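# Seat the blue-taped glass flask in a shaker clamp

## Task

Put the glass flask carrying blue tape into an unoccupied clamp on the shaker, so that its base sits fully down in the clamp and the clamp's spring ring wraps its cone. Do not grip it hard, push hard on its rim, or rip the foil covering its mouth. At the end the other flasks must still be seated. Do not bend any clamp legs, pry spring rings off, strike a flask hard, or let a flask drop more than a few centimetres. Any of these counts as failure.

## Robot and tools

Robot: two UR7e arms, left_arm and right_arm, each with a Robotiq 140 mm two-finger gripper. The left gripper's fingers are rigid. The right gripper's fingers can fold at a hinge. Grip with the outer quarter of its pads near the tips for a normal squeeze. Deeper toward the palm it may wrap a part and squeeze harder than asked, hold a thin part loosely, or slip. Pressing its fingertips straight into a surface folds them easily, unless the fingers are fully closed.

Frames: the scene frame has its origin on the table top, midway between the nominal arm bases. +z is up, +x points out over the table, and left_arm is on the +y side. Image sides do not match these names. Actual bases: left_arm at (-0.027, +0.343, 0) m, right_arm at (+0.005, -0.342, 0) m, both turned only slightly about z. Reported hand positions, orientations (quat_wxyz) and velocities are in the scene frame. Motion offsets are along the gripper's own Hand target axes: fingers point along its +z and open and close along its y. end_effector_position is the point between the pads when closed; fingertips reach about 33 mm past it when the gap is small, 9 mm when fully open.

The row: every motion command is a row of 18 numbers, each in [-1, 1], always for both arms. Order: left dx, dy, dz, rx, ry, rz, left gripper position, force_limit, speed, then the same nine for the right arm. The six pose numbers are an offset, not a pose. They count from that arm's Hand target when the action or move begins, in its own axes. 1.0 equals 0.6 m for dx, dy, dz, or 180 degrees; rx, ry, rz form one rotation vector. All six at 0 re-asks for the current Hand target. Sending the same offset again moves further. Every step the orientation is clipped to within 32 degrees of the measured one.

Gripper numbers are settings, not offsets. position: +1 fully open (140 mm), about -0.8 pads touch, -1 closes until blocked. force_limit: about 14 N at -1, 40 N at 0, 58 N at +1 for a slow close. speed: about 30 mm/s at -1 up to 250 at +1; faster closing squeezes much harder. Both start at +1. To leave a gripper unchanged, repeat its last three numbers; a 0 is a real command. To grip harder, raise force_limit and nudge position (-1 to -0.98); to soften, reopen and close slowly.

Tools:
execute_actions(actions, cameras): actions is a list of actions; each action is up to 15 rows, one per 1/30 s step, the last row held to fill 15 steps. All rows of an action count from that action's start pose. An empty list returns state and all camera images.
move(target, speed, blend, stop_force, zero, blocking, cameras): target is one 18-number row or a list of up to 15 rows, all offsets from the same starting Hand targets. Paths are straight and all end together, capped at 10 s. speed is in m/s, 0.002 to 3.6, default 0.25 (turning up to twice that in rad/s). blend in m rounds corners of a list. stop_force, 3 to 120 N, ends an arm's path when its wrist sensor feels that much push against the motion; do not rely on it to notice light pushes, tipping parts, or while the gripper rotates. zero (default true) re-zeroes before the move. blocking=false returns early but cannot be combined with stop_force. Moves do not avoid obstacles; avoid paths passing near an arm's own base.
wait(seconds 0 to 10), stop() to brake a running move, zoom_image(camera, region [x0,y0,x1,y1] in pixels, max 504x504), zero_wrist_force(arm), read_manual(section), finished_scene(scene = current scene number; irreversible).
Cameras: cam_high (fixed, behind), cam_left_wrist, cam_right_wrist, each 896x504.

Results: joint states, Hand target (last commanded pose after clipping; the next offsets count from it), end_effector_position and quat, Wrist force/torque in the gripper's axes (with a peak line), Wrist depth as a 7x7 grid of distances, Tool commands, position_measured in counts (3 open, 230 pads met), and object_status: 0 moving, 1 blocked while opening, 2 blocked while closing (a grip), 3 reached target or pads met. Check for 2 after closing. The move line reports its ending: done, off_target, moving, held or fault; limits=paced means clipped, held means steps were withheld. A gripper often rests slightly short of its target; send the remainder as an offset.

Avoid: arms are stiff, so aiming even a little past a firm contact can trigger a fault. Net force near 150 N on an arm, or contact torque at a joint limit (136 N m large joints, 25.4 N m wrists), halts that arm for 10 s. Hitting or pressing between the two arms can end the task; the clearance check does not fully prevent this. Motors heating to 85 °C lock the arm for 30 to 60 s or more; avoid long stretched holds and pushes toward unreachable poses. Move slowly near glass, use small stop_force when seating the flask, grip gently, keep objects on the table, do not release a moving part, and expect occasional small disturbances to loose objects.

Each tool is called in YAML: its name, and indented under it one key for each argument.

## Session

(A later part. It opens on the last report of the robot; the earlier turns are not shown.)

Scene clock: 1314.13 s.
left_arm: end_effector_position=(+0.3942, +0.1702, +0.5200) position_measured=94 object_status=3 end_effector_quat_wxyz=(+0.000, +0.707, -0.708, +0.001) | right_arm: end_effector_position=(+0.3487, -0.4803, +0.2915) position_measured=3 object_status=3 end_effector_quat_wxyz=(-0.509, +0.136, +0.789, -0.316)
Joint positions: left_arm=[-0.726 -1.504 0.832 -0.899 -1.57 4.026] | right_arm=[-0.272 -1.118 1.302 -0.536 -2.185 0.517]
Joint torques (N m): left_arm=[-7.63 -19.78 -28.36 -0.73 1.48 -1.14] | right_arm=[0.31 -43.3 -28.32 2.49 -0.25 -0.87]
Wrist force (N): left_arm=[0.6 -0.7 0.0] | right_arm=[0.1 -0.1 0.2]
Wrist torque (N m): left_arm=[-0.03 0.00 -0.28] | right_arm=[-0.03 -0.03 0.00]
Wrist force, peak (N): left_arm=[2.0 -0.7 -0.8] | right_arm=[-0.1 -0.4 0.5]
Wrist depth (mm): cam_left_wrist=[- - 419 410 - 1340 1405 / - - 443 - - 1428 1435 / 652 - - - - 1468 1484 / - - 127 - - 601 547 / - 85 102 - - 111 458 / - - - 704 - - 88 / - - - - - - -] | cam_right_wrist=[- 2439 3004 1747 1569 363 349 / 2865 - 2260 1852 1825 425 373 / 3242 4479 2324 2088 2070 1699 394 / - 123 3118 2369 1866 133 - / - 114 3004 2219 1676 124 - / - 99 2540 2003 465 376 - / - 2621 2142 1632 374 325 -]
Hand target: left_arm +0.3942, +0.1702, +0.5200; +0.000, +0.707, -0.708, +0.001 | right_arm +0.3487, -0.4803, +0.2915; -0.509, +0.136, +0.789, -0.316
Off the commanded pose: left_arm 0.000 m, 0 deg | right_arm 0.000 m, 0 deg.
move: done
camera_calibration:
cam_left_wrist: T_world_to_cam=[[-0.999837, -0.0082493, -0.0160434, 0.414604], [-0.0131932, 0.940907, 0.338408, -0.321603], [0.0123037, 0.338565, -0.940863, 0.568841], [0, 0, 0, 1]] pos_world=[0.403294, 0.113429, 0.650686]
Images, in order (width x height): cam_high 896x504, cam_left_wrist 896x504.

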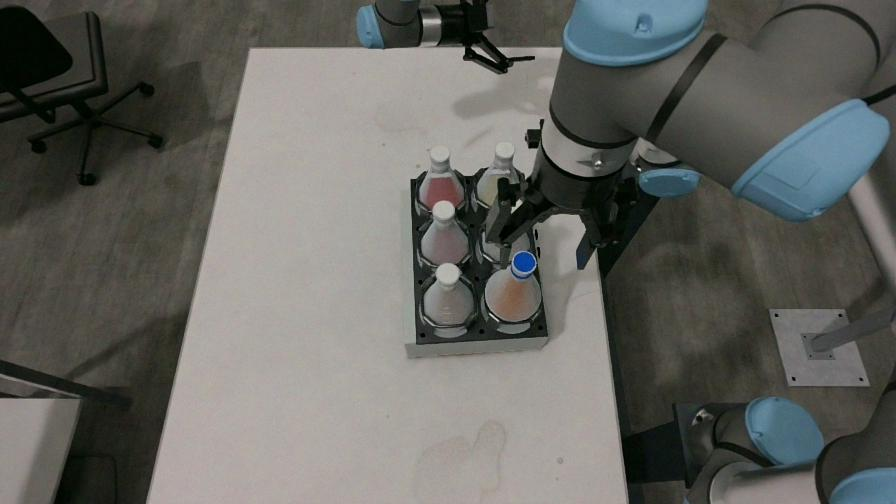

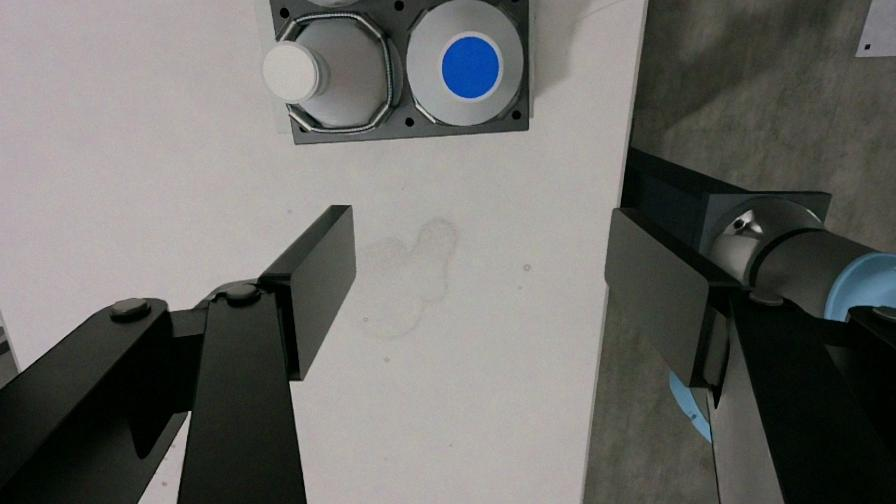

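move:
  target: [0.117, -0.0005, 0.16, 0, 0, 0, 0.28, -1, 0, 0,0,0,0,0,0,1,1,1]
  speed: 0.2
  cameras: ["cam_left_wrist", "cam_high"]

Scene clock: 1392.93 s.
left_arm: end_effector_position=(+0.3945, +0.1000, +0.4241) position_measured=94 object_status=3 end_effector_quat_wxyz=(-0.001, +0.707, -0.708, +0.001) | right_arm: end_effector_position=(+0.3487, -0.4803, +0.2915) position_measured=3 object_status=3 end_effector_quat_wxyz=(-0.509, +0.136, +0.789, -0.316)
Joint positions: left_arm=[-0.84 -1.561 1.175 -1.186 -1.57 3.911] | right_arm=[-0.272 -1.118 1.302 -0.536 -2.185 0.517]
Joint torques (N m): left_arm=[3.24 -27.43 -19.7 -4.14 0.07 0.8] | right_arm=[0.03 -42.72 -28.64 2.75 -0.45 -0.79]
Wrist force (N): left_arm=[0.5 -1.1 -0.1] | right_arm=[-0.1 -0.1 0.1]
Wrist torque (N m): left_arm=[-0.14 0.00 -0.28] | right_arm=[-0.03 0.02 0.00]
Wrist force, peak (N): left_arm=[2.4 -0.9 2.3] | right_arm=[0.3 -0.1 0.7]
Wrist depth (mm): cam_left_wrist=[- - 364 359 - 1287 1300 / - - 386 385 - 1313 1368 / - - 396 235 - 1405 1397 / - - 126 213 - 131 1493 / - 85 102 - - 111 - / - - - - - - 88 / - - 732 - - - -] | cam_right_wrist=[2678 2003 3375 1711 1589 361 346 / - - 2260 1895 1811 434 373 / - - 2281 2124 1955 1735 406 / - 123 3118 2488 1785 133 - / - 114 3118 2200 1735 132 - / - 114 2369 1881 409 362 - / - 2898 2124 1665 396 325 -]
Hand target: left_arm +0.3946, +0.0999, +0.4240; +0.000, +0.707, -0.708, +0.001 | right_arm +0.3487, -0.4803, +0.2915; -0.509, +0.136, +0.789, -0.316
Off the commanded pose: left_arm 0.000 m, 0 deg | right_arm 0.000 m, 0 deg.
move: done
camera_calibration:
cam_left_wrist: T_world_to_cam=[[-0.999837, -0.00824418, -0.0160459, 0.412787], [-0.0131931, 0.9408, 0.338705, -0.223255], [0.0123037, 0.338862, -0.940756, 0.502303], [0, 0, 0, 1]] pos_world=[0.403594, 0.0432303, 0.554785]
Images, in order (width x height): cam_high 896x504, cam_left_wrist 896x504.

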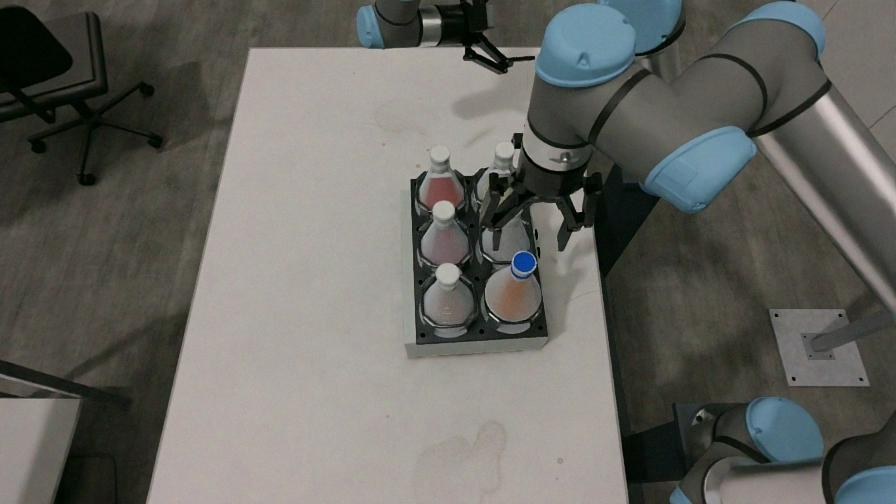

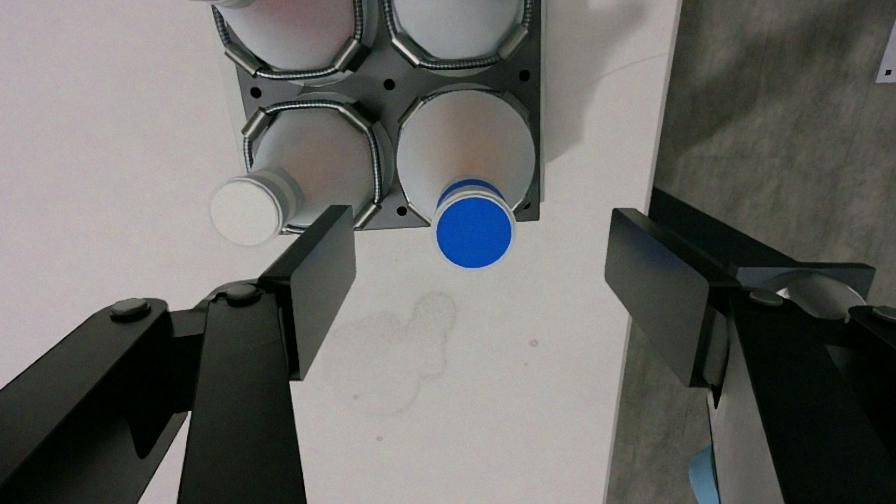

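zoom_image:
  camera: "cam_left_wrist"
  region: [200, 60, 560, 280]

Scaled by 1.400 from the camera's 896x504 image, which has a finer 1280x720 frame.

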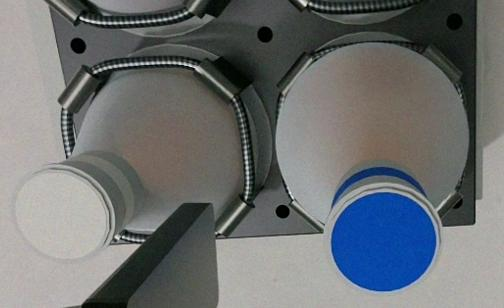

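move:
  target:
    - [-0.005, -0.0005, 0.215, 0, 0, 0, 0.28, -1, 0, 0,0,0,0,0,0,1,1,1]
    - [-0.005, -0.0005, 0.215, 0, 0, 0, -1, -0.05, -1, 0,0,0,0,0,0,1,1,1]
  speed: 0.12
  cameras: ["cam_left_wrist", "cam_high"]

Scene clock: 1418.73 s.
left_arm: end_effector_position=(+0.3951, +0.1029, +0.2950) position_measured=137 object_status=0 end_effector_quat_wxyz=(-0.001, +0.707, -0.708, +0.001) | right_arm: end_effector_position=(+0.3487, -0.4803, +0.2915) position_measured=3 object_status=3 end_effector_quat_wxyz=(-0.509, +0.136, +0.789, -0.316)
Joint positions: left_arm=[-0.834 -1.63 1.581 -1.523 -1.57 3.917] | right_arm=[-0.272 -1.118 1.302 -0.536 -2.185 0.517]
Joint torques (N m): left_arm=[-7.79 -15.74 -12.4 -2.88 0.52 -1.15] | right_arm=[1.14 -42.68 -28.84 2.65 -0.34 -0.91]
Wrist force (N): left_arm=[0.6 -2.2 -2.1] | right_arm=[0.0 0.0 0.4]
Wrist torque (N m): left_arm=[0.01 -0.01 -0.28] | right_arm=[0.01 -0.01 0.00]
Wrist force, peak (N): left_arm=[0.8 -2.3 -2.1] | right_arm=[-0.4 -0.5 0.2]
Wrist depth (mm): cam_left_wrist=[- 222 262 246 260 - 1177 / - 264 270 219 - 1268 1215 / 444 272 270 224 227 1412 1287 / 136 262 280 235 137 697 1375 / 125 93 90 94 105 91 90 / - - - 85 85 - 74 / - - - 90 91 - -] | cam_right_wrist=[- 2200 2219 1760 1589 361 348 / - - 2219 1895 1798 1642 372 / - - 2240 2142 2036 1687 397 / - 123 3242 2439 1895 142 - / - 113 3158 2200 1711 132 - / - 114 2593 1910 432 362 - / - 3118 1838 1699 394 325 -]
Hand target: left_arm +0.3951, +0.1029, +0.2950; +0.000, +0.707, -0.708, +0.001 | right_arm +0.3487, -0.4803, +0.2915; -0.509, +0.136, +0.789, -0.316
Off the commanded pose: left_arm 0.000 m, 0 deg | right_arm 0.000 m, 0 deg.
move: done
camera_calibration:
cam_left_wrist: T_world_to_cam=[[-0.999838, -0.00827918, -0.0159514, 0.411201], [-0.0131929, 0.940831, 0.338618, -0.182214], [0.0122041, 0.338774, -0.940789, 0.379921], [0, 0, 0, 1]] pos_world=[0.404094, 0.04613, 0.425686]
Images, in order (width x height): cam_high 896x504, cam_left_wrist 896x504.

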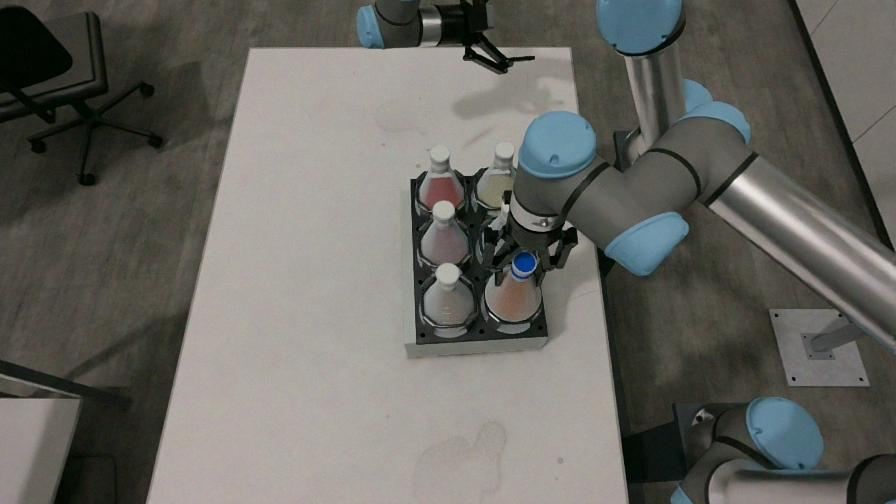

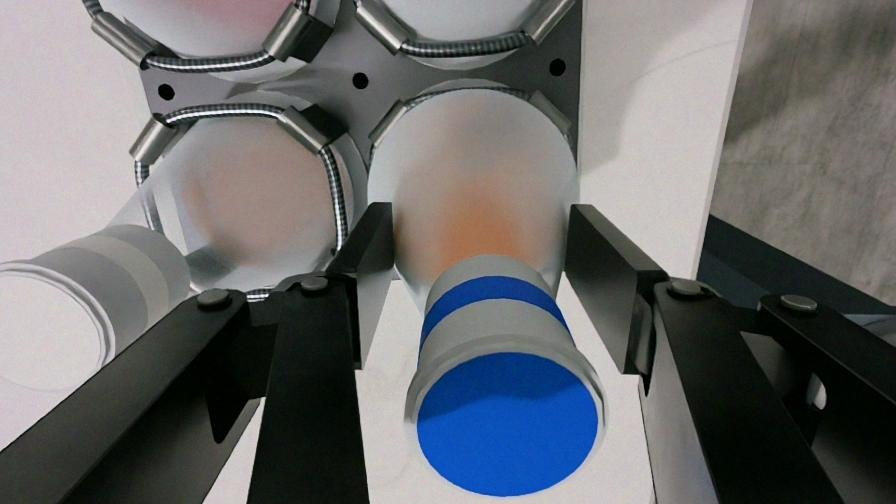

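move:
  target: [0, 0, 0.01, 0, 0, 0, -1, -0.05, -1, 0,0,0,0,0,0,1,1,1]
  speed: 0.008
  stop_force: 35
  cameras: ["cam_left_wrist"]

Scene clock: 1433.03 s.
left_arm: end_effector_position=(+0.3951, +0.1029, +0.2921) position_measured=137 object_status=2 end_effector_quat_wxyz=(+0.000, +0.707, -0.708, +0.001) | right_arm: end_effector_position=(+0.3487, -0.4803, +0.2915) position_measured=3 object_status=3 end_effector_quat_wxyz=(-0.509, +0.136, +0.789, -0.316)
Joint positions: left_arm=[-0.834 -1.63 1.589 -1.53 -1.57 3.917] | right_arm=[-0.272 -1.118 1.302 -0.536 -2.185 0.517]
Joint torques (N m): left_arm=[-7.93 -2.51 -27.37 -0.36 -1.6 -0.9] | right_arm=[1.26 -42.72 -28.5 2.68 -0.52 -0.85]
Wrist force (N): left_arm=[-8.3 0.3 -27.2] | right_arm=[-0.2 -0.3 0.3]
Wrist torque (N m): left_arm=[-0.07 -0.27 -0.32] | right_arm=[-0.07 0.04 0.00]
Wrist force, peak (N): left_arm=[-13.7 1.6 -41.0] | right_arm=[-0.1 -0.5 0.6]
Wrist depth (mm): cam_left_wrist=[393 219 246 243 256 387 1161 / - 260 267 223 268 1221 1238 / - 271 270 227 229 1319 1268 / 134 280 117 235 138 706 1306 / - 93 91 99 109 96 90 / - - - 86 86 - 74 / - - - 91 91 - -] | cam_right_wrist=[2593 2514 2540 1747 1589 362 348 / - - 2240 1925 1760 426 372 / - 3375 2200 2124 2019 1642 399 / 2649 122 2832 2392 1881 142 - / - 114 3041 2281 1687 124 - / - 114 2566 1971 - 333 - / - 3242 2106 1699 389 324 -]
Hand target: left_arm +0.3951, +0.1029, +0.2921; +0.000, +0.707, -0.708, +0.001 (not the last commanded pose) | right_arm +0.3487, -0.4803, +0.2915; -0.509, +0.136, +0.789, -0.316
Off the commanded pose: left_arm 0.003 m, 0 deg | right_arm 0.000 m, 0 deg.
move: contact (left_arm)
camera_calibration:
cam_left_wrist: T_world_to_cam=[[-0.999836, -0.00834114, -0.0160791, 0.411211], [-0.0132932, 0.940863, 0.338527, -0.181154], [0.0123045, 0.338685, -0.940819, 0.37717], [0, 0, 0, 1]] pos_world=[0.404095, 0.0461297, 0.422786]
Images, in order (width x height): cam_left_wrist 896x504.

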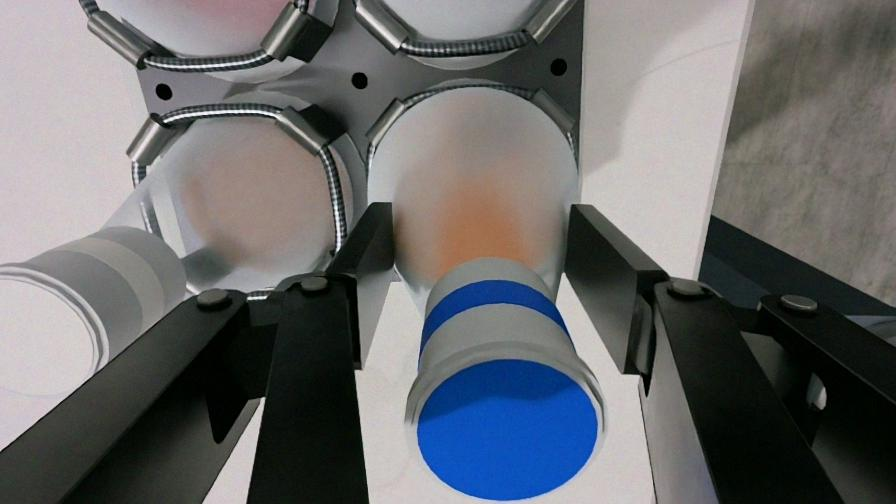

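zoom_image:
  camera: "cam_left_wrist"
  region: [350, 70, 600, 270]

Scaled by 2.016 from the camera's 896x504 image, which has a finer 1280x720 frame.

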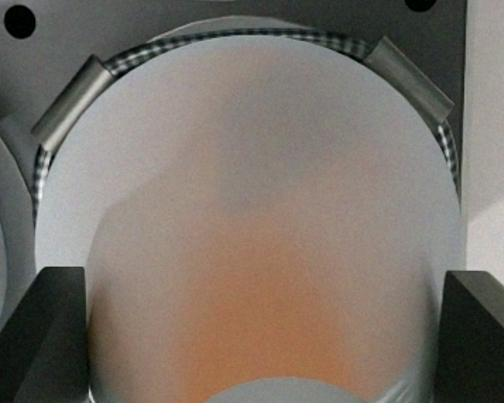

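move:
  target: [-0.0033, 0, 0.0117, 0, 0, 0, -1, -0.05, -1, 0,0,0,0,0,0,1,1,1]
  speed: 0.006
  stop_force: 48
  zero: false
  cameras: ["cam_left_wrist"]

zoom_image:
  camera: "cam_left_wrist"
  region: [350, 70, 600, 270]

Scene clock: 1452.83 s.
left_arm: end_effector_position=(+0.3951, +0.1032, +0.2910) position_measured=137 object_status=2 end_effector_quat_wxyz=(-0.001, +0.707, -0.708, +0.001) | right_arm: end_effector_position=(+0.3487, -0.4803, +0.2915) position_measured=3 object_status=3 end_effector_quat_wxyz=(-0.509, +0.136, +0.789, -0.316)
Joint positions: left_arm=[-0.834 -1.631 1.592 -1.533 -1.57 3.917] | right_arm=[-0.272 -1.118 1.302 -0.536 -2.185 0.517]
Joint torques (N m): left_arm=[-14.16 7.95 -19.89 -2.07 -3.09 -1.63] | right_arm=[1.1 -42.33 -28.13 2.51 -0.32 -1.09]
Wrist force (N): left_arm=[-17.0 4.2 -47.5] | right_arm=[0.0 -0.2 0.0]
Wrist torque (N m): left_arm=[-0.10 -0.51 -0.26] | right_arm=[-0.04 0.01 0.00]
Wrist force, peak (N): left_arm=[-18.5 5.6 -60.2] | right_arm=[0.2 -0.3 0.6]
Wrist depth (mm): cam_left_wrist=[- - 248 243 262 372 1161 / - 261 267 218 264 1204 1227 / - 269 270 225 220 1274 1293 / 133 278 140 171 138 - 1420 / 123 93 91 102 109 82 90 / - - - 86 86 - 74 / - - - 91 90 - -] | cam_right_wrist=[3079 2070 1955 1747 1600 353 347 / - - 2260 1866 1760 413 373 / - - 2260 2161 2019 1687 394 / - 123 2392 2392 1925 142 - / - 114 2968 2415 1475 132 - / - 114 2488 1895 428 363 - / - 3041 2161 1687 379 325 -]
Hand target: left_arm +0.3951, +0.1032, +0.2910; -0.001, +0.707, -0.708, +0.001 (not the last commanded pose) | right_arm +0.3487, -0.4803, +0.2915; -0.509, +0.136, +0.789, -0.316
Off the commanded pose: left_arm 0.006 m, 0 deg | right_arm 0.000 m, 0 deg.
move: contact (left_arm)
camera_calibration:
cam_left_wrist: T_world_to_cam=[[-0.999833, -0.00827672, -0.0162657, 0.411273], [-0.0132942, 0.940907, 0.338404, -0.181048], [0.0125037, 0.338564, -0.94086, 0.37607], [0, 0, 0, 1]] pos_world=[0.404095, 0.0464293, 0.421786]
Images, in order (width x height): cam_left_wrist 896x504.

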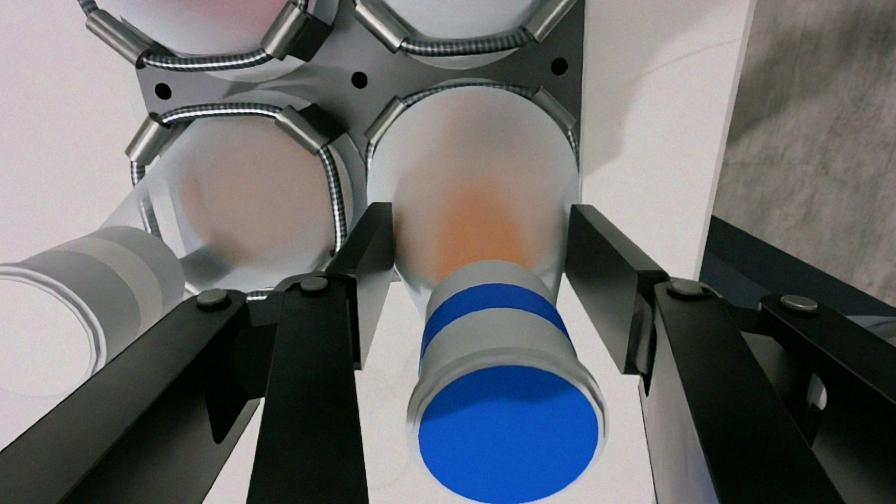

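Scaled by 2.016 from the camera's 896x504 image, which has a finer 1280x720 frame.

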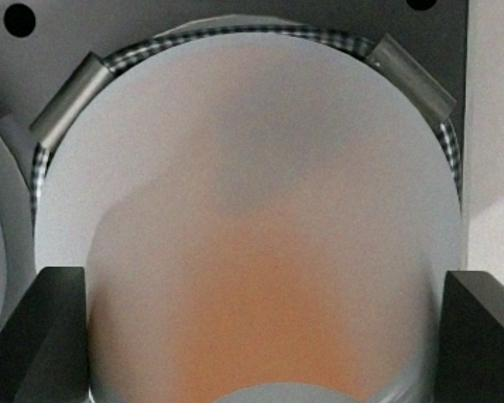

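move:
  target:
    - [-0.0045, 0, -0.005, 0, 0, 0, -1, -0.05, -1, 0,0,0,0,0,0,1,1,1]
    - [-0.0045, 0, 0.006, 0, 0, 0, -1, -0.05, -1, 0,0,0,0,0,0,1,1,1]
  speed: 0.008
  stop_force: 45
  zero: false
  cameras: ["cam_left_wrist"]

zoom_image:
  camera: "cam_left_wrist"
  region: [350, 70, 600, 270]

Scene clock: 1469.10 s.
left_arm: end_effector_position=(+0.3952, +0.1060, +0.2901) position_measured=137 object_status=2 end_effector_quat_wxyz=(-0.001, +0.707, -0.708, +0.001) | right_arm: end_effector_position=(+0.3487, -0.4803, +0.2915) position_measured=3 object_status=3 end_effector_quat_wxyz=(-0.509, +0.136, +0.789, -0.316)
Joint positions: left_arm=[-0.83 -1.634 1.598 -1.536 -1.57 3.921] | right_arm=[-0.272 -1.118 1.302 -0.536 -2.185 0.517]
Joint torques (N m): left_arm=[0.21 1.68 -25.06 -0.78 -2.74 0.88] | right_arm=[1.16 -42.1 -28.41 2.64 -0.42 -0.95]
Wrist force (N): left_arm=[-11.0 2.2 -34.9] | right_arm=[-0.2 -0.3 0.3]
Wrist torque (N m): left_arm=[0.09 -0.31 -0.38] | right_arm=[-0.06 0.03 0.00]
Wrist force, peak (N): left_arm=[-14.8 4.6 -52.8] | right_arm=[-0.1 -0.5 0.5]
Wrist depth (mm): cam_left_wrist=[- 242 244 239 254 - 1182 / - 260 266 213 218 1182 1238 / - 269 269 226 225 - 1287 / 133 259 140 233 138 - 1306 / 121 93 91 103 111 91 90 / - - - 86 85 - 74 / - - - 92 91 - -] | cam_right_wrist=[- 2124 2369 1676 1589 361 346 / - - 2302 1881 1798 435 372 / - - 2281 2161 1955 1653 405 / - 122 3375 2415 1925 142 - / - 114 3118 2219 1589 124 - / - 114 2621 1925 - - - / - 2649 2180 1747 383 331 -]
Hand target: left_arm +0.3952, +0.1060, +0.2901; -0.001, +0.707, -0.708, +0.001 (not the last commanded pose) | right_arm +0.3487, -0.4803, +0.2915; -0.509, +0.136, +0.789, -0.316
Off the commanded pose: left_arm 0.003 m, 0 deg | right_arm 0.000 m, 0 deg.
move: contact (left_arm); path passed 1 of 2 targets
camera_calibration:
cam_left_wrist: T_world_to_cam=[[-0.99983, -0.00829991, -0.0164892, 0.411374], [-0.0133933, 0.940864, 0.33852, -0.183351], [0.0127044, 0.338683, -0.940815, 0.374075], [0, 0, 0, 1]] pos_world=[0.404096, 0.0492297, 0.420786]
Images, in order (width x height): cam_left_wrist 896x504.

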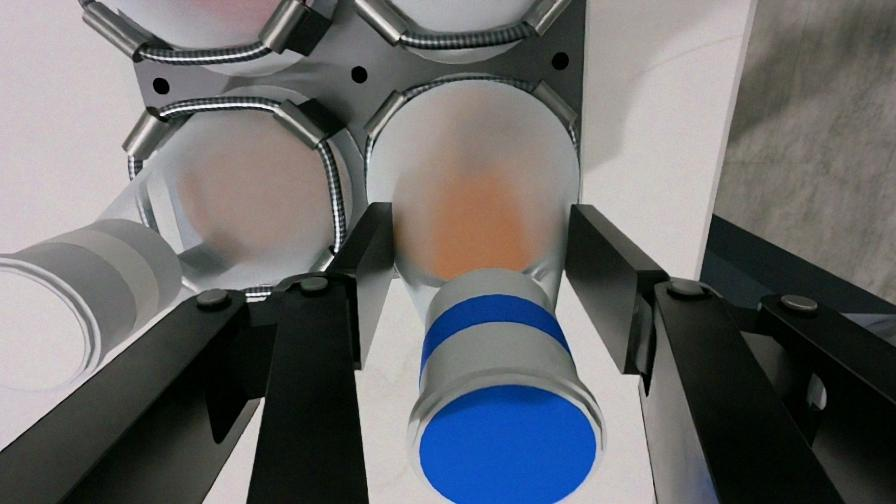

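Scaled by 2.016 from the camera's 896x504 image, which has a finer 1280x720 frame.

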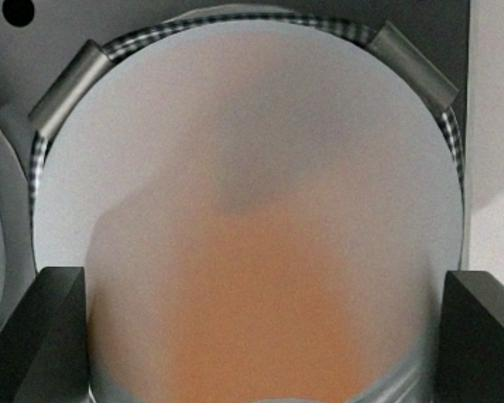

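execute_actions:
  actions:
    - [[0.0045,0,-0.003,0,0,0,-1,-0.05,-1,0,0,0,0,0,0,1,1,1]]
  cameras: ["cam_high", "cam_left_wrist"]

zoom_image:
  camera: "cam_high"
  region: [470, 235, 560, 345]

Scene clock: 1484.37 s.
left_arm: end_effector_position=(+0.3951, +0.1033, +0.2919) position_measured=137 object_status=2 end_effector_quat_wxyz=(-0.001, +0.707, -0.708, +0.001) | right_arm: end_effector_position=(+0.3487, -0.4803, +0.2915) position_measured=3 object_status=3 end_effector_quat_wxyz=(-0.509, +0.136, +0.789, -0.316)
Joint positions: left_arm=[-0.834 -1.631 1.59 -1.531 -1.57 3.917] | right_arm=[-0.272 -1.118 1.302 -0.536 -2.185 0.517]
Joint torques (N m): left_arm=[5.32 -23.29 -6.14 -4.61 -2.66 1.95] | right_arm=[1.04 -42.23 -28.4 2.68 -0.49 -1.02]
Wrist force (N): left_arm=[-8.0 -2.9 -15.8] | right_arm=[-0.1 -0.1 0.2]
Wrist torque (N m): left_arm=[0.00 -0.20 -0.42] | right_arm=[-0.02 0.02 -0.01]
Wrist force, peak (N): left_arm=[-11.1 2.6 -35.3] | right_arm=[0.1 -0.6 0.5]
Wrist depth (mm): cam_left_wrist=[- 222 241 243 262 388 1177 / - 270 268 218 225 1476 1244 / - 270 277 226 225 1215 1333 / 135 278 140 238 138 - 1333 / 123 93 90 104 105 - 90 / - - - 86 86 - 74 / - - - 92 91 - -] | cam_right_wrist=[- 2180 3118 1735 1579 361 346 / - - 2260 1866 1760 1665 374 / - - 2240 2161 2036 1723 395 / - 123 2678 2346 1895 142 - / - 114 3199 2142 1642 132 - / - 114 2649 1852 434 361 - / - 2566 2240 1687 354 326 -]
Hand target: left_arm +0.3952, +0.1033, +0.2919; -0.001, +0.707, -0.708, +0.001 | right_arm +0.3487, -0.4803, +0.2915; -0.509, +0.136, +0.789, -0.316
Off the commanded pose: left_arm 0.000 m, 0 deg | right_arm 0.000 m, 0 deg.
Step readings (end_effector_position of left_arm | right_arm):
0: (+0.3952, +0.1060, +0.2901) | (+0.3487, -0.4803, +0.2915)
1: (+0.3952, +0.1059, +0.2901) | (+0.3487, -0.4803, +0.2915)
2: (+0.3952, +0.1053, +0.2905) | (+0.3487, -0.4803, +0.2915)
4: (+0.3952, +0.1036, +0.2916) | (+0.3487, -0.4803, +0.2915)
8: (+0.3952, +0.1031, +0.2920) | (+0.3487, -0.4803, +0.2915)
15: (+0.3951, +0.1032, +0.2919) | (+0.3487, -0.4803, +0.2915)
camera_calibration:
cam_left_wrist: T_world_to_cam=[[-0.99983, -0.008302, -0.0164881, 0.411381], [-0.0133945, 0.940875, 0.338488, -0.181406], [0.0127031, 0.338651, -0.940826, 0.376689], [0, 0, 0, 1]] pos_world=[0.404096, 0.0465296, 0.422586]
Images, in order (width x height): cam_high 896x504, cam_left_wrist 896x504.

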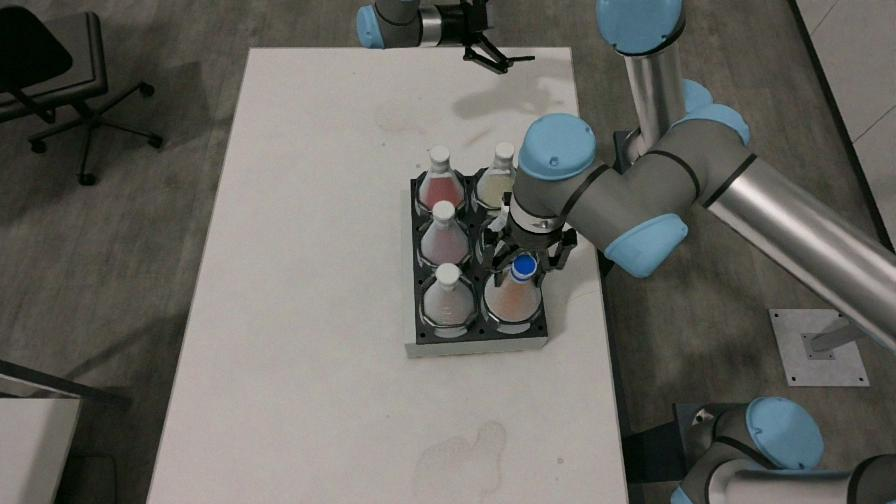

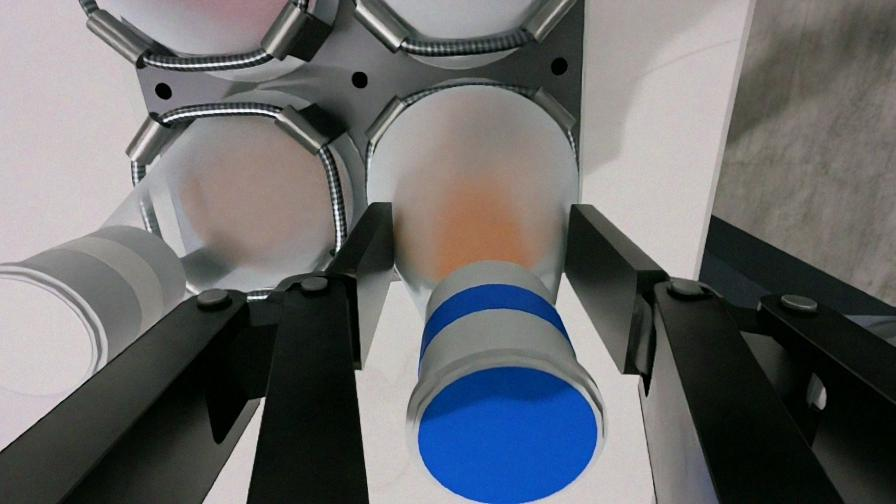

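Scaled by 4.582 from the camera's 896x504 image, which has a finer 1280x720 frame.

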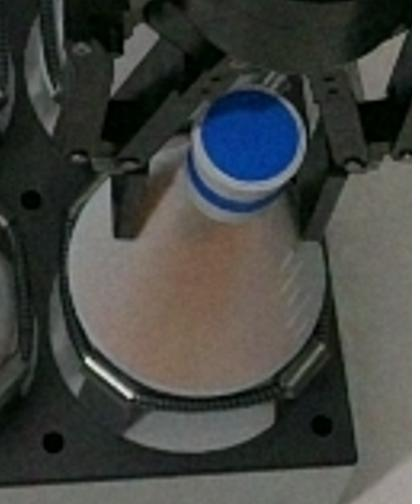

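move:
  target: [0, -0.01, 0.0025, -0.01667, 0, 0, -1, -0.05, -1, 0,0,0,0,0,0,1,1,1]
  speed: 0.02
  cameras: ["cam_left_wrist"]

zoom_image:
  camera: "cam_left_wrist"
  region: [350, 70, 600, 270]

Scene clock: 1535.43 s.
left_arm: end_effector_position=(+0.4012, +0.1033, +0.2904) position_measured=137 object_status=2 end_effector_quat_wxyz=(+0.018, +0.706, -0.707, -0.018) | right_arm: end_effector_position=(+0.3487, -0.4803, +0.2915) position_measured=3 object_status=3 end_effector_quat_wxyz=(-0.509, +0.136, +0.789, -0.316)
Joint positions: left_arm=[-0.801 -1.583 1.539 -1.49 -1.606 3.951] | right_arm=[-0.272 -1.118 1.302 -0.536 -2.185 0.517]
Joint torques (N m): left_arm=[-11.59 -9.13 -0.67 -9.24 1.11 -0.82] | right_arm=[0.73 -42.02 -28.73 2.69 -0.54 -0.99]
Wrist force (N): left_arm=[-21.2 21.6 -48.1] | right_arm=[-0.3 -0.2 0.0]
Wrist torque (N m): left_arm=[-0.17 -0.50 -0.42] | right_arm=[-0.03 0.05 0.00]
Wrist force, peak (N): left_arm=[-19.0 23.6 -51.7] | right_arm=[-0.6 0.0 0.4]
Wrist depth (mm): cam_left_wrist=[- 232 213 241 253 - 1221 / - 254 255 214 226 1361 1274 / - 261 263 224 226 1227 1375 / 133 269 271 238 142 640 1428 / - 93 91 108 109 95 90 / - - - - 85 - 74 / - - - 90 91 - -] | cam_right_wrist=[- 2219 2439 1735 1621 363 344 / 3733 - 2281 1866 1798 426 376 / - - 2302 2088 1987 1676 402 / - 123 4927 2369 1895 132 - / - 114 3118 2180 1699 132 - / - 3004 2593 1925 434 350 - / - 2933 2281 1687 397 324 -]
Hand target: left_arm +0.4012, +0.1033, +0.2904; +0.018, +0.706, -0.707, -0.018 | right_arm +0.3487, -0.4803, +0.2915; -0.509, +0.136, +0.789, -0.316
Off the commanded pose: left_arm 0.000 m, 0 deg | right_arm 0.000 m, 0 deg.
move: done
camera_calibration:
cam_left_wrist: T_world_to_cam=[[-0.999313, -0.00820179, 0.0361458, 0.401933], [0.00452959, 0.940876, 0.338721, -0.1881], [-0.0367868, 0.338652, -0.940192, 0.394936], [0, 0, 0, 1]] pos_world=[0.417037, 0.0465296, 0.420501]
Images, in order (width x height): cam_left_wrist 896x504.

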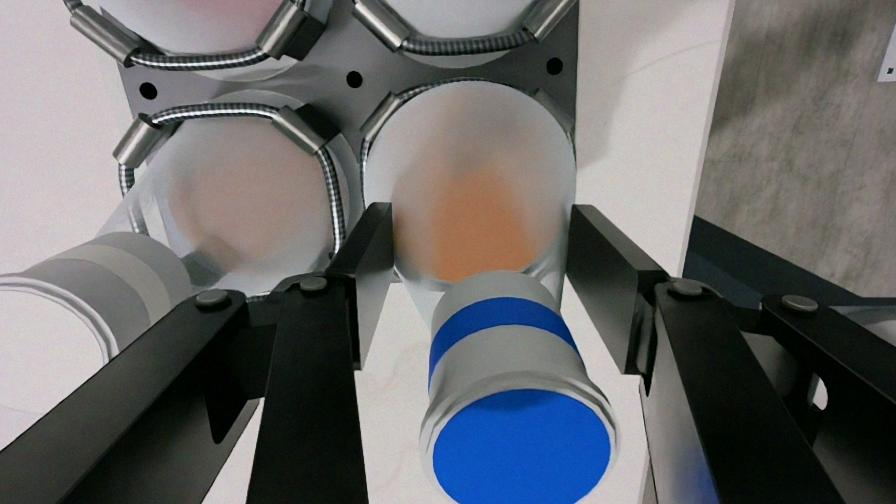

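Scaled by 2.016 from the camera's 896x504 image, which has a finer 1280x720 frame.

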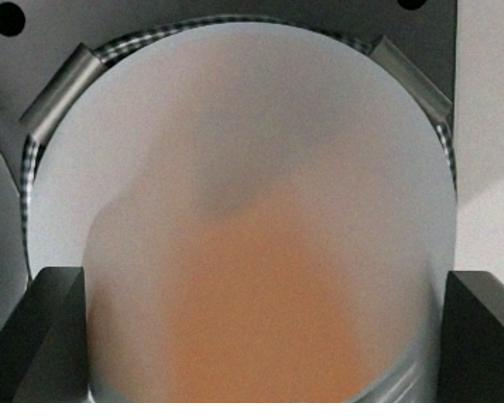

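move:
  target:
    - [0, 0.0104, -0.0070, 0.01667, 0, 0, -1, -0.05, -1, 0,0,0,0,0,0,1,1,1]
    - [-0.0083, 0.0104, -0.0070, 0.01667, 0, 0, -1, -0.05, -1, 0,0,0,0,0,0,1,1,1]
  speed: 0.02
  cameras: ["cam_left_wrist", "cam_high"]

zoom_image:
  camera: "cam_left_wrist"
  region: [350, 70, 600, 270]

zoom_image:
  camera: "cam_high"
  region: [470, 235, 560, 345]

Scene clock: 1600.03 s.
left_arm: end_effector_position=(+0.3951, +0.1084, +0.2949) position_measured=137 object_status=2 end_effector_quat_wxyz=(-0.001, +0.707, -0.708, +0.001) | right_arm: end_effector_position=(+0.3487, -0.4803, +0.2915) position_measured=3 object_status=3 end_effector_quat_wxyz=(-0.509, +0.136, +0.789, -0.316)
Joint positions: left_arm=[-0.826 -1.637 1.588 -1.523 -1.57 3.925] | right_arm=[-0.272 -1.118 1.302 -0.536 -2.185 0.517]
Joint torques (N m): left_arm=[-6.7 -15.9 -26.38 -0.08 -0.48 -1.06] | right_arm=[0.82 -42.26 -28.67 2.62 -0.46 -1.08]
Wrist force (N): left_arm=[3.2 -0.1 -0.3] | right_arm=[0.0 -0.4 0.3]
Wrist torque (N m): left_arm=[-0.21 0.06 -0.26] | right_arm=[-0.09 0.00 0.00]
Wrist force, peak (N): left_arm=[-21.2 21.2 -49.0] | right_arm=[-0.3 -0.6 0.4]
Wrist depth (mm): cam_left_wrist=[- 219 218 246 262 - 1177 / - 263 270 212 266 1244 1198 / - 276 272 225 225 1166 1319 / 130 263 141 - 141 - 1333 / 125 93 90 109 113 91 90 / - - - 87 85 - 74 / - - - 91 91 - -] | cam_right_wrist=[2933 2142 2488 1747 1600 362 347 / - - 2219 1825 1785 1665 373 / - - 2260 2106 2070 1838 395 / - 123 3199 2324 1785 133 - / - 114 3285 1895 1687 124 - / - 106 2514 - 419 360 - / - 2865 2200 1699 391 320 -]
Hand target: left_arm +0.3951, +0.1083, +0.2949; -0.001, +0.707, -0.708, +0.001 | right_arm +0.3487, -0.4803, +0.2915; -0.509, +0.136, +0.789, -0.316
Off the commanded pose: left_arm 0.000 m, 0 deg | right_arm 0.000 m, 0 deg.
move: done
camera_calibration:
cam_left_wrist: T_world_to_cam=[[-0.99983, -0.0081741, -0.0165484, 0.411492], [-0.0132945, 0.940877, 0.338489, -0.187355], [0.0128032, 0.338651, -0.940825, 0.37771], [0, 0, 0, 1]] pos_world=[0.404096, 0.0517296, 0.425586]
Images, in order (width x height): cam_high 896x504, cam_left_wrist 896x504.

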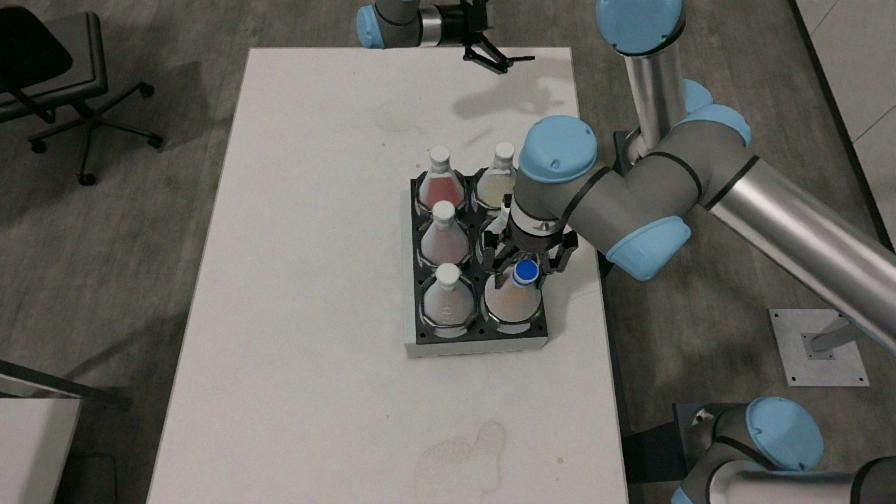

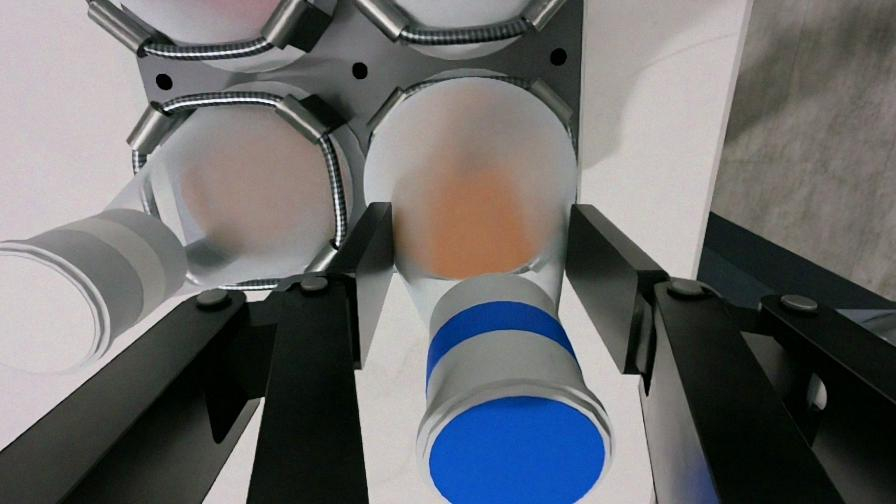

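Scaled by 2.016 from the camera's 896x504 image, which has a finer 1280x720 frame.

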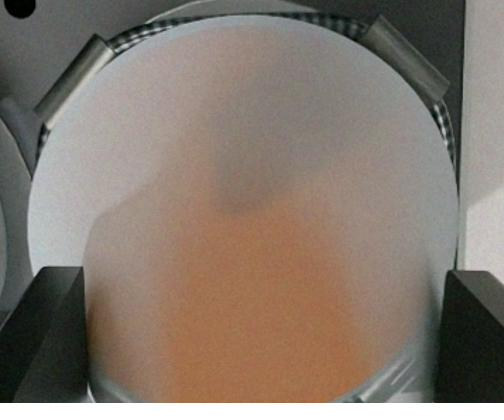

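Scaled by 4.582 from the camera's 896x504 image, which has a finer 1280x720 frame.

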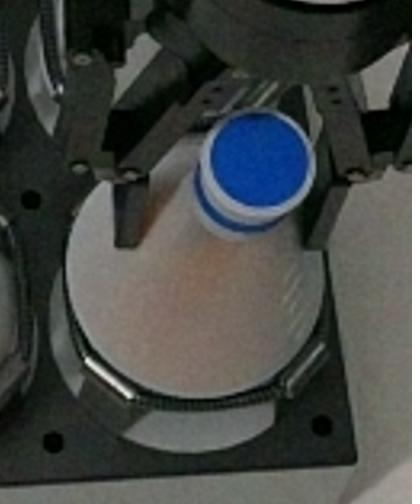

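move:
  target: [-0.0033, 0.0005, 0.012, 0, 0, 0, -1, -0.05, -1, 0,0,0,0,0,0,1,1,1]
  speed: 0.008
  stop_force: 38
  cameras: ["cam_left_wrist", "cam_high"]

zoom_image:
  camera: "cam_left_wrist"
  region: [350, 70, 600, 270]

zoom_image:
  camera: "cam_high"
  region: [470, 235, 560, 345]

Scene clock: 1614.10 s.
left_arm: end_effector_position=(+0.3949, +0.1103, +0.2879) position_measured=137 object_status=2 end_effector_quat_wxyz=(-0.001, +0.707, -0.708, +0.001) | right_arm: end_effector_position=(+0.3487, -0.4803, +0.2915) position_measured=3 object_status=3 end_effector_quat_wxyz=(-0.509, +0.136, +0.789, -0.316)
Joint positions: left_arm=[-0.824 -1.64 1.609 -1.541 -1.569 3.927] | right_arm=[-0.272 -1.118 1.302 -0.536 -2.185 0.517]
Joint torques (N m): left_arm=[0.28 2.62 -23.38 0.58 1.18 -0.73] | right_arm=[1.02 -41.35 -28.21 2.72 -0.55 -1.08]
Motor temperatures (°C): left_arm=[27 28 25 32 29 32] | right_arm=[26 27 23 27 35 29]
Wrist force (N): left_arm=[-3.3 5.6 -36.5] | right_arm=[0.0 0.3 0.4]
Wrist torque (N m): left_arm=[-0.05 -0.09 -0.40] | right_arm=[0.07 -0.01 0.00]
Wrist force, peak (N): left_arm=[-4.5 6.6 -44.2] | right_arm=[-0.2 -0.4 0.7]
Wrist depth (mm): cam_left_wrist=[- 238 253 235 255 - 1161 / - 257 264 210 213 - 1221 / - 265 266 224 226 1232 1268 / 131 269 141 240 142 - 1326 / - 93 91 112 113 92 90 / - - - - - - 74 / - - - - 91 - -] | cam_right_wrist=[3677 2200 2240 1760 1642 361 346 / - - 2200 1825 1785 1676 369 / - 3158 2324 2088 2036 456 403 / - 122 3242 2514 1910 133 - / - 114 3079 2200 1621 132 - / - 107 2514 1711 426 362 - / - 3158 2106 1676 387 327 -]
Hand target: left_arm +0.3949, +0.1103, +0.2878; -0.001, +0.707, -0.708, +0.001 | right_arm +0.3487, -0.4803, +0.2915; -0.509, +0.136, +0.789, -0.316
Off the commanded pose: left_arm 0.000 m, 0 deg | right_arm 0.000 m, 0 deg.
move: contact (left_arm)
camera_calibration:
cam_left_wrist: T_world_to_cam=[[-0.999826, -0.00832989, -0.0167089, 0.411266], [-0.013493, 0.940939, 0.338307, -0.186528], [0.012904, 0.338473, -0.940888, 0.370513], [0, 0, 0, 1]] pos_world=[0.403897, 0.053529, 0.418587]
Images, in order (width x height): cam_high 896x504, cam_left_wrist 896x504.

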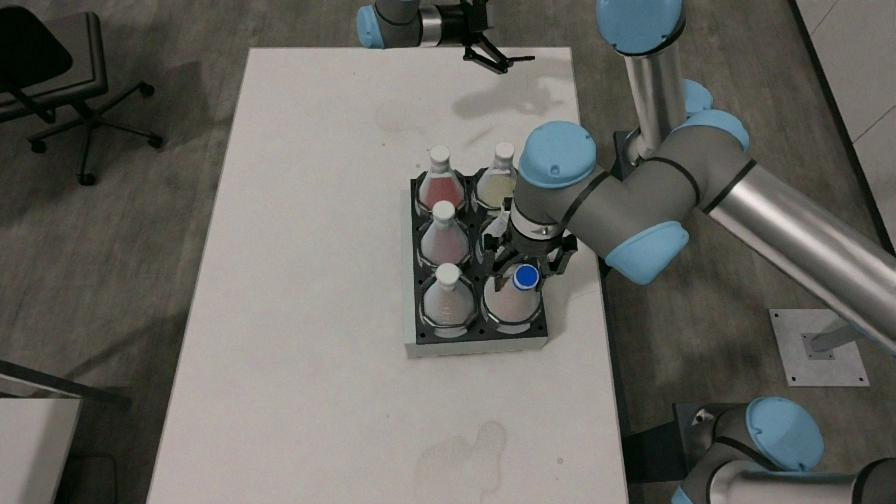

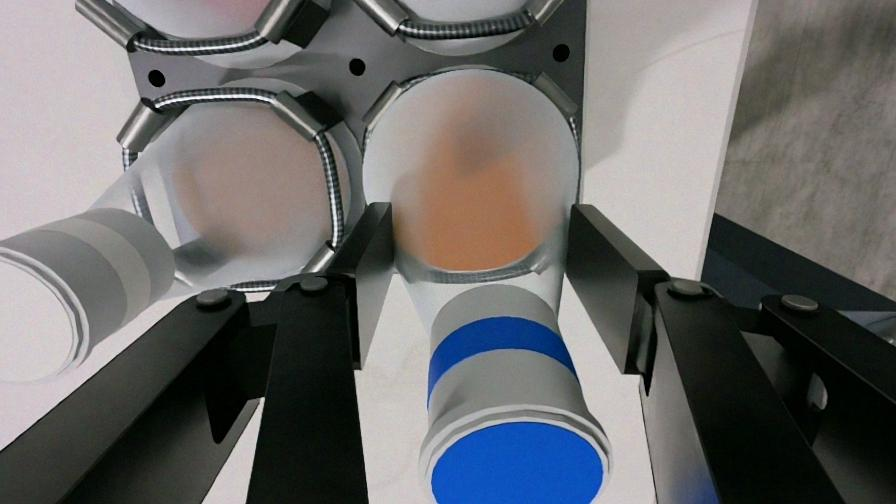

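Scaled by 2.016 from the camera's 896x504 image, which has a finer 1280x720 frame.

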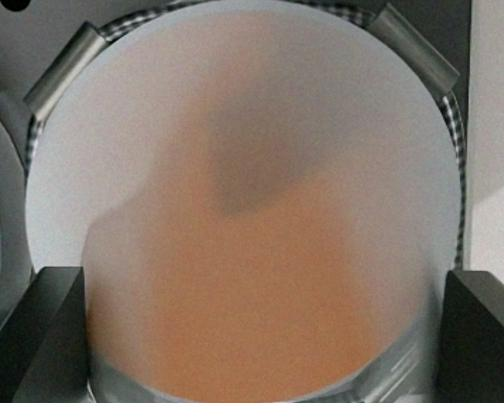

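Scaled by 4.582 from the camera's 896x504 image, which has a finer 1280x720 frame.

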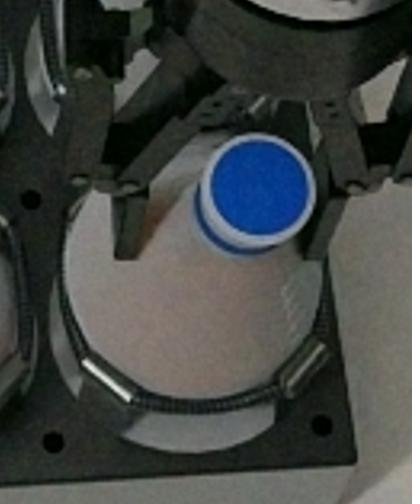

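move:
  target: [-0.0042, 0, 0.009, 0, 0, 0, -1, -0.05, -1, 0,0,0,0,0,0,1,1,1]
  speed: 0.008
  stop_force: 46
  zero: false
  cameras: ["cam_left_wrist", "cam_high"]

zoom_image:
  camera: "cam_left_wrist"
  region: [350, 60, 620, 300]

zoom_image:
  camera: "cam_high"
  region: [470, 235, 560, 345]

Scene clock: 1625.27 s.
left_arm: end_effector_position=(+0.3949, +0.1118, +0.2847) position_measured=137 object_status=2 end_effector_quat_wxyz=(-0.001, +0.707, -0.707, +0.001) | right_arm: end_effector_position=(+0.3487, -0.4803, +0.2915) position_measured=3 object_status=3 end_effector_quat_wxyz=(-0.509, +0.136, +0.789, -0.316)
Joint positions: left_arm=[-0.822 -1.642 1.619 -1.549 -1.569 3.929] | right_arm=[-0.272 -1.118 1.302 -0.536 -2.185 0.517]
Joint torques (N m): left_arm=[-15.49 6.05 -23.87 -2.28 -2.41 -1.57] | right_arm=[0.21 -41.97 -28.84 2.53 -0.45 -1.04]
Wrist force (N): left_arm=[-19.6 4.3 -41.9] | right_arm=[0.0 -0.1 0.4]
Wrist torque (N m): left_arm=[-0.22 -0.36 -0.39] | right_arm=[-0.01 -0.01 0.00]
Wrist force, peak (N): left_arm=[-22.8 7.4 -51.5] | right_arm=[0.0 0.2 0.7]
Wrist depth (mm): cam_left_wrist=[223 256 252 251 - 365 1141 / - 249 251 209 211 - 1215 / - 262 262 223 - 1382 1300 / 129 266 142 241 139 - 1340 / - 93 90 115 113 86 90 / - - - - - - 74 / - - - 90 90 - -] | cam_right_wrist=[2540 2200 2302 1711 1600 362 346 / - - 2281 1940 1642 427 372 / - - 2302 2124 1955 1711 384 / 3004 123 2898 2415 1971 132 - / - 114 3158 2180 1665 132 - / - 106 2488 1910 425 364 - / - 2933 2161 1665 392 317 -]
Hand target: left_arm +0.3949, +0.1118, +0.2847; -0.001, +0.707, -0.707, +0.001 (not the last commanded pose) | right_arm +0.3487, -0.4803, +0.2915; -0.509, +0.136, +0.789, -0.316
Off the commanded pose: left_arm 0.002 m, 0 deg | right_arm 0.000 m, 0 deg.
move: contact (left_arm)
camera_calibration:
cam_left_wrist: T_world_to_cam=[[-0.999823, -0.00838895, -0.0168372, 0.411281], [-0.0135932, 0.940907, 0.338392, -0.186851], [0.0130035, 0.338561, -0.940854, 0.366935], [0, 0, 0, 1]] pos_world=[0.403897, 0.0550293, 0.415386]
Images, in order (width x height): cam_high 896x504, cam_left_wrist 896x504.

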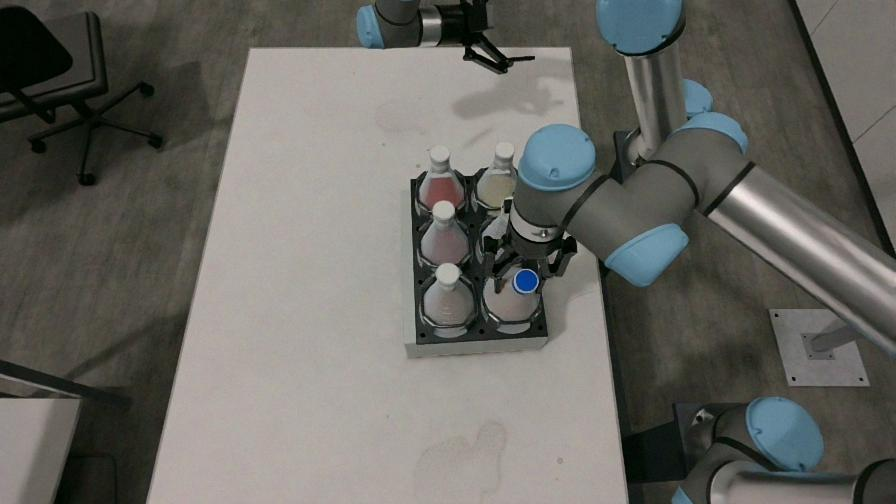

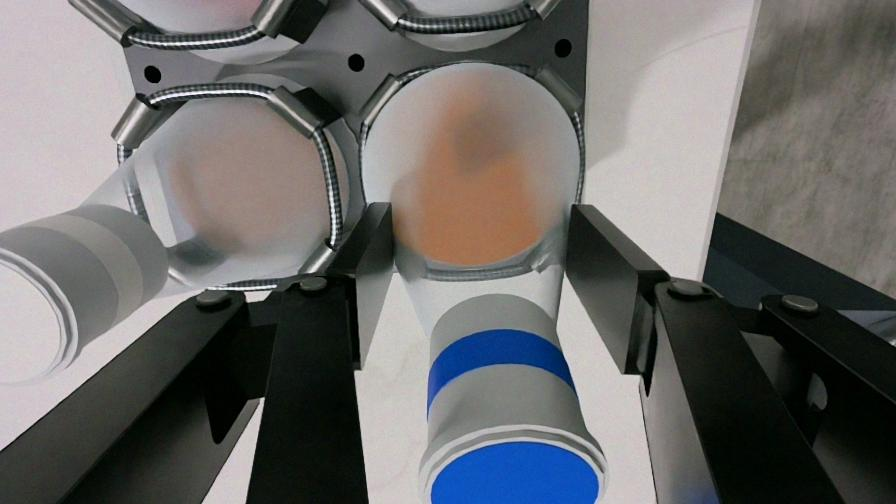

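Scaled by 1.867 from the camera's 896x504 image, which has a finer 1280x720 frame.

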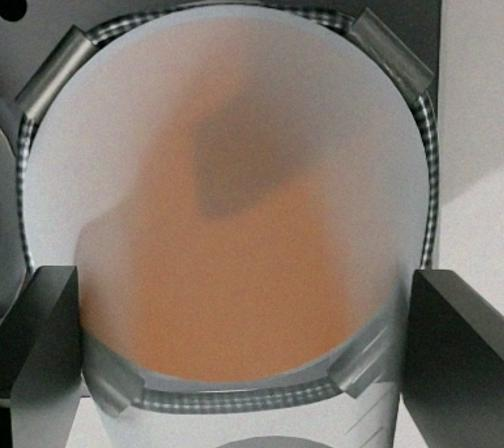

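Scaled by 4.582 from the camera's 896x504 image, which has a finer 1280x720 frame.

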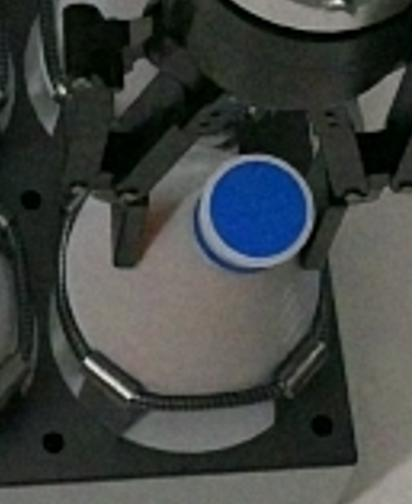

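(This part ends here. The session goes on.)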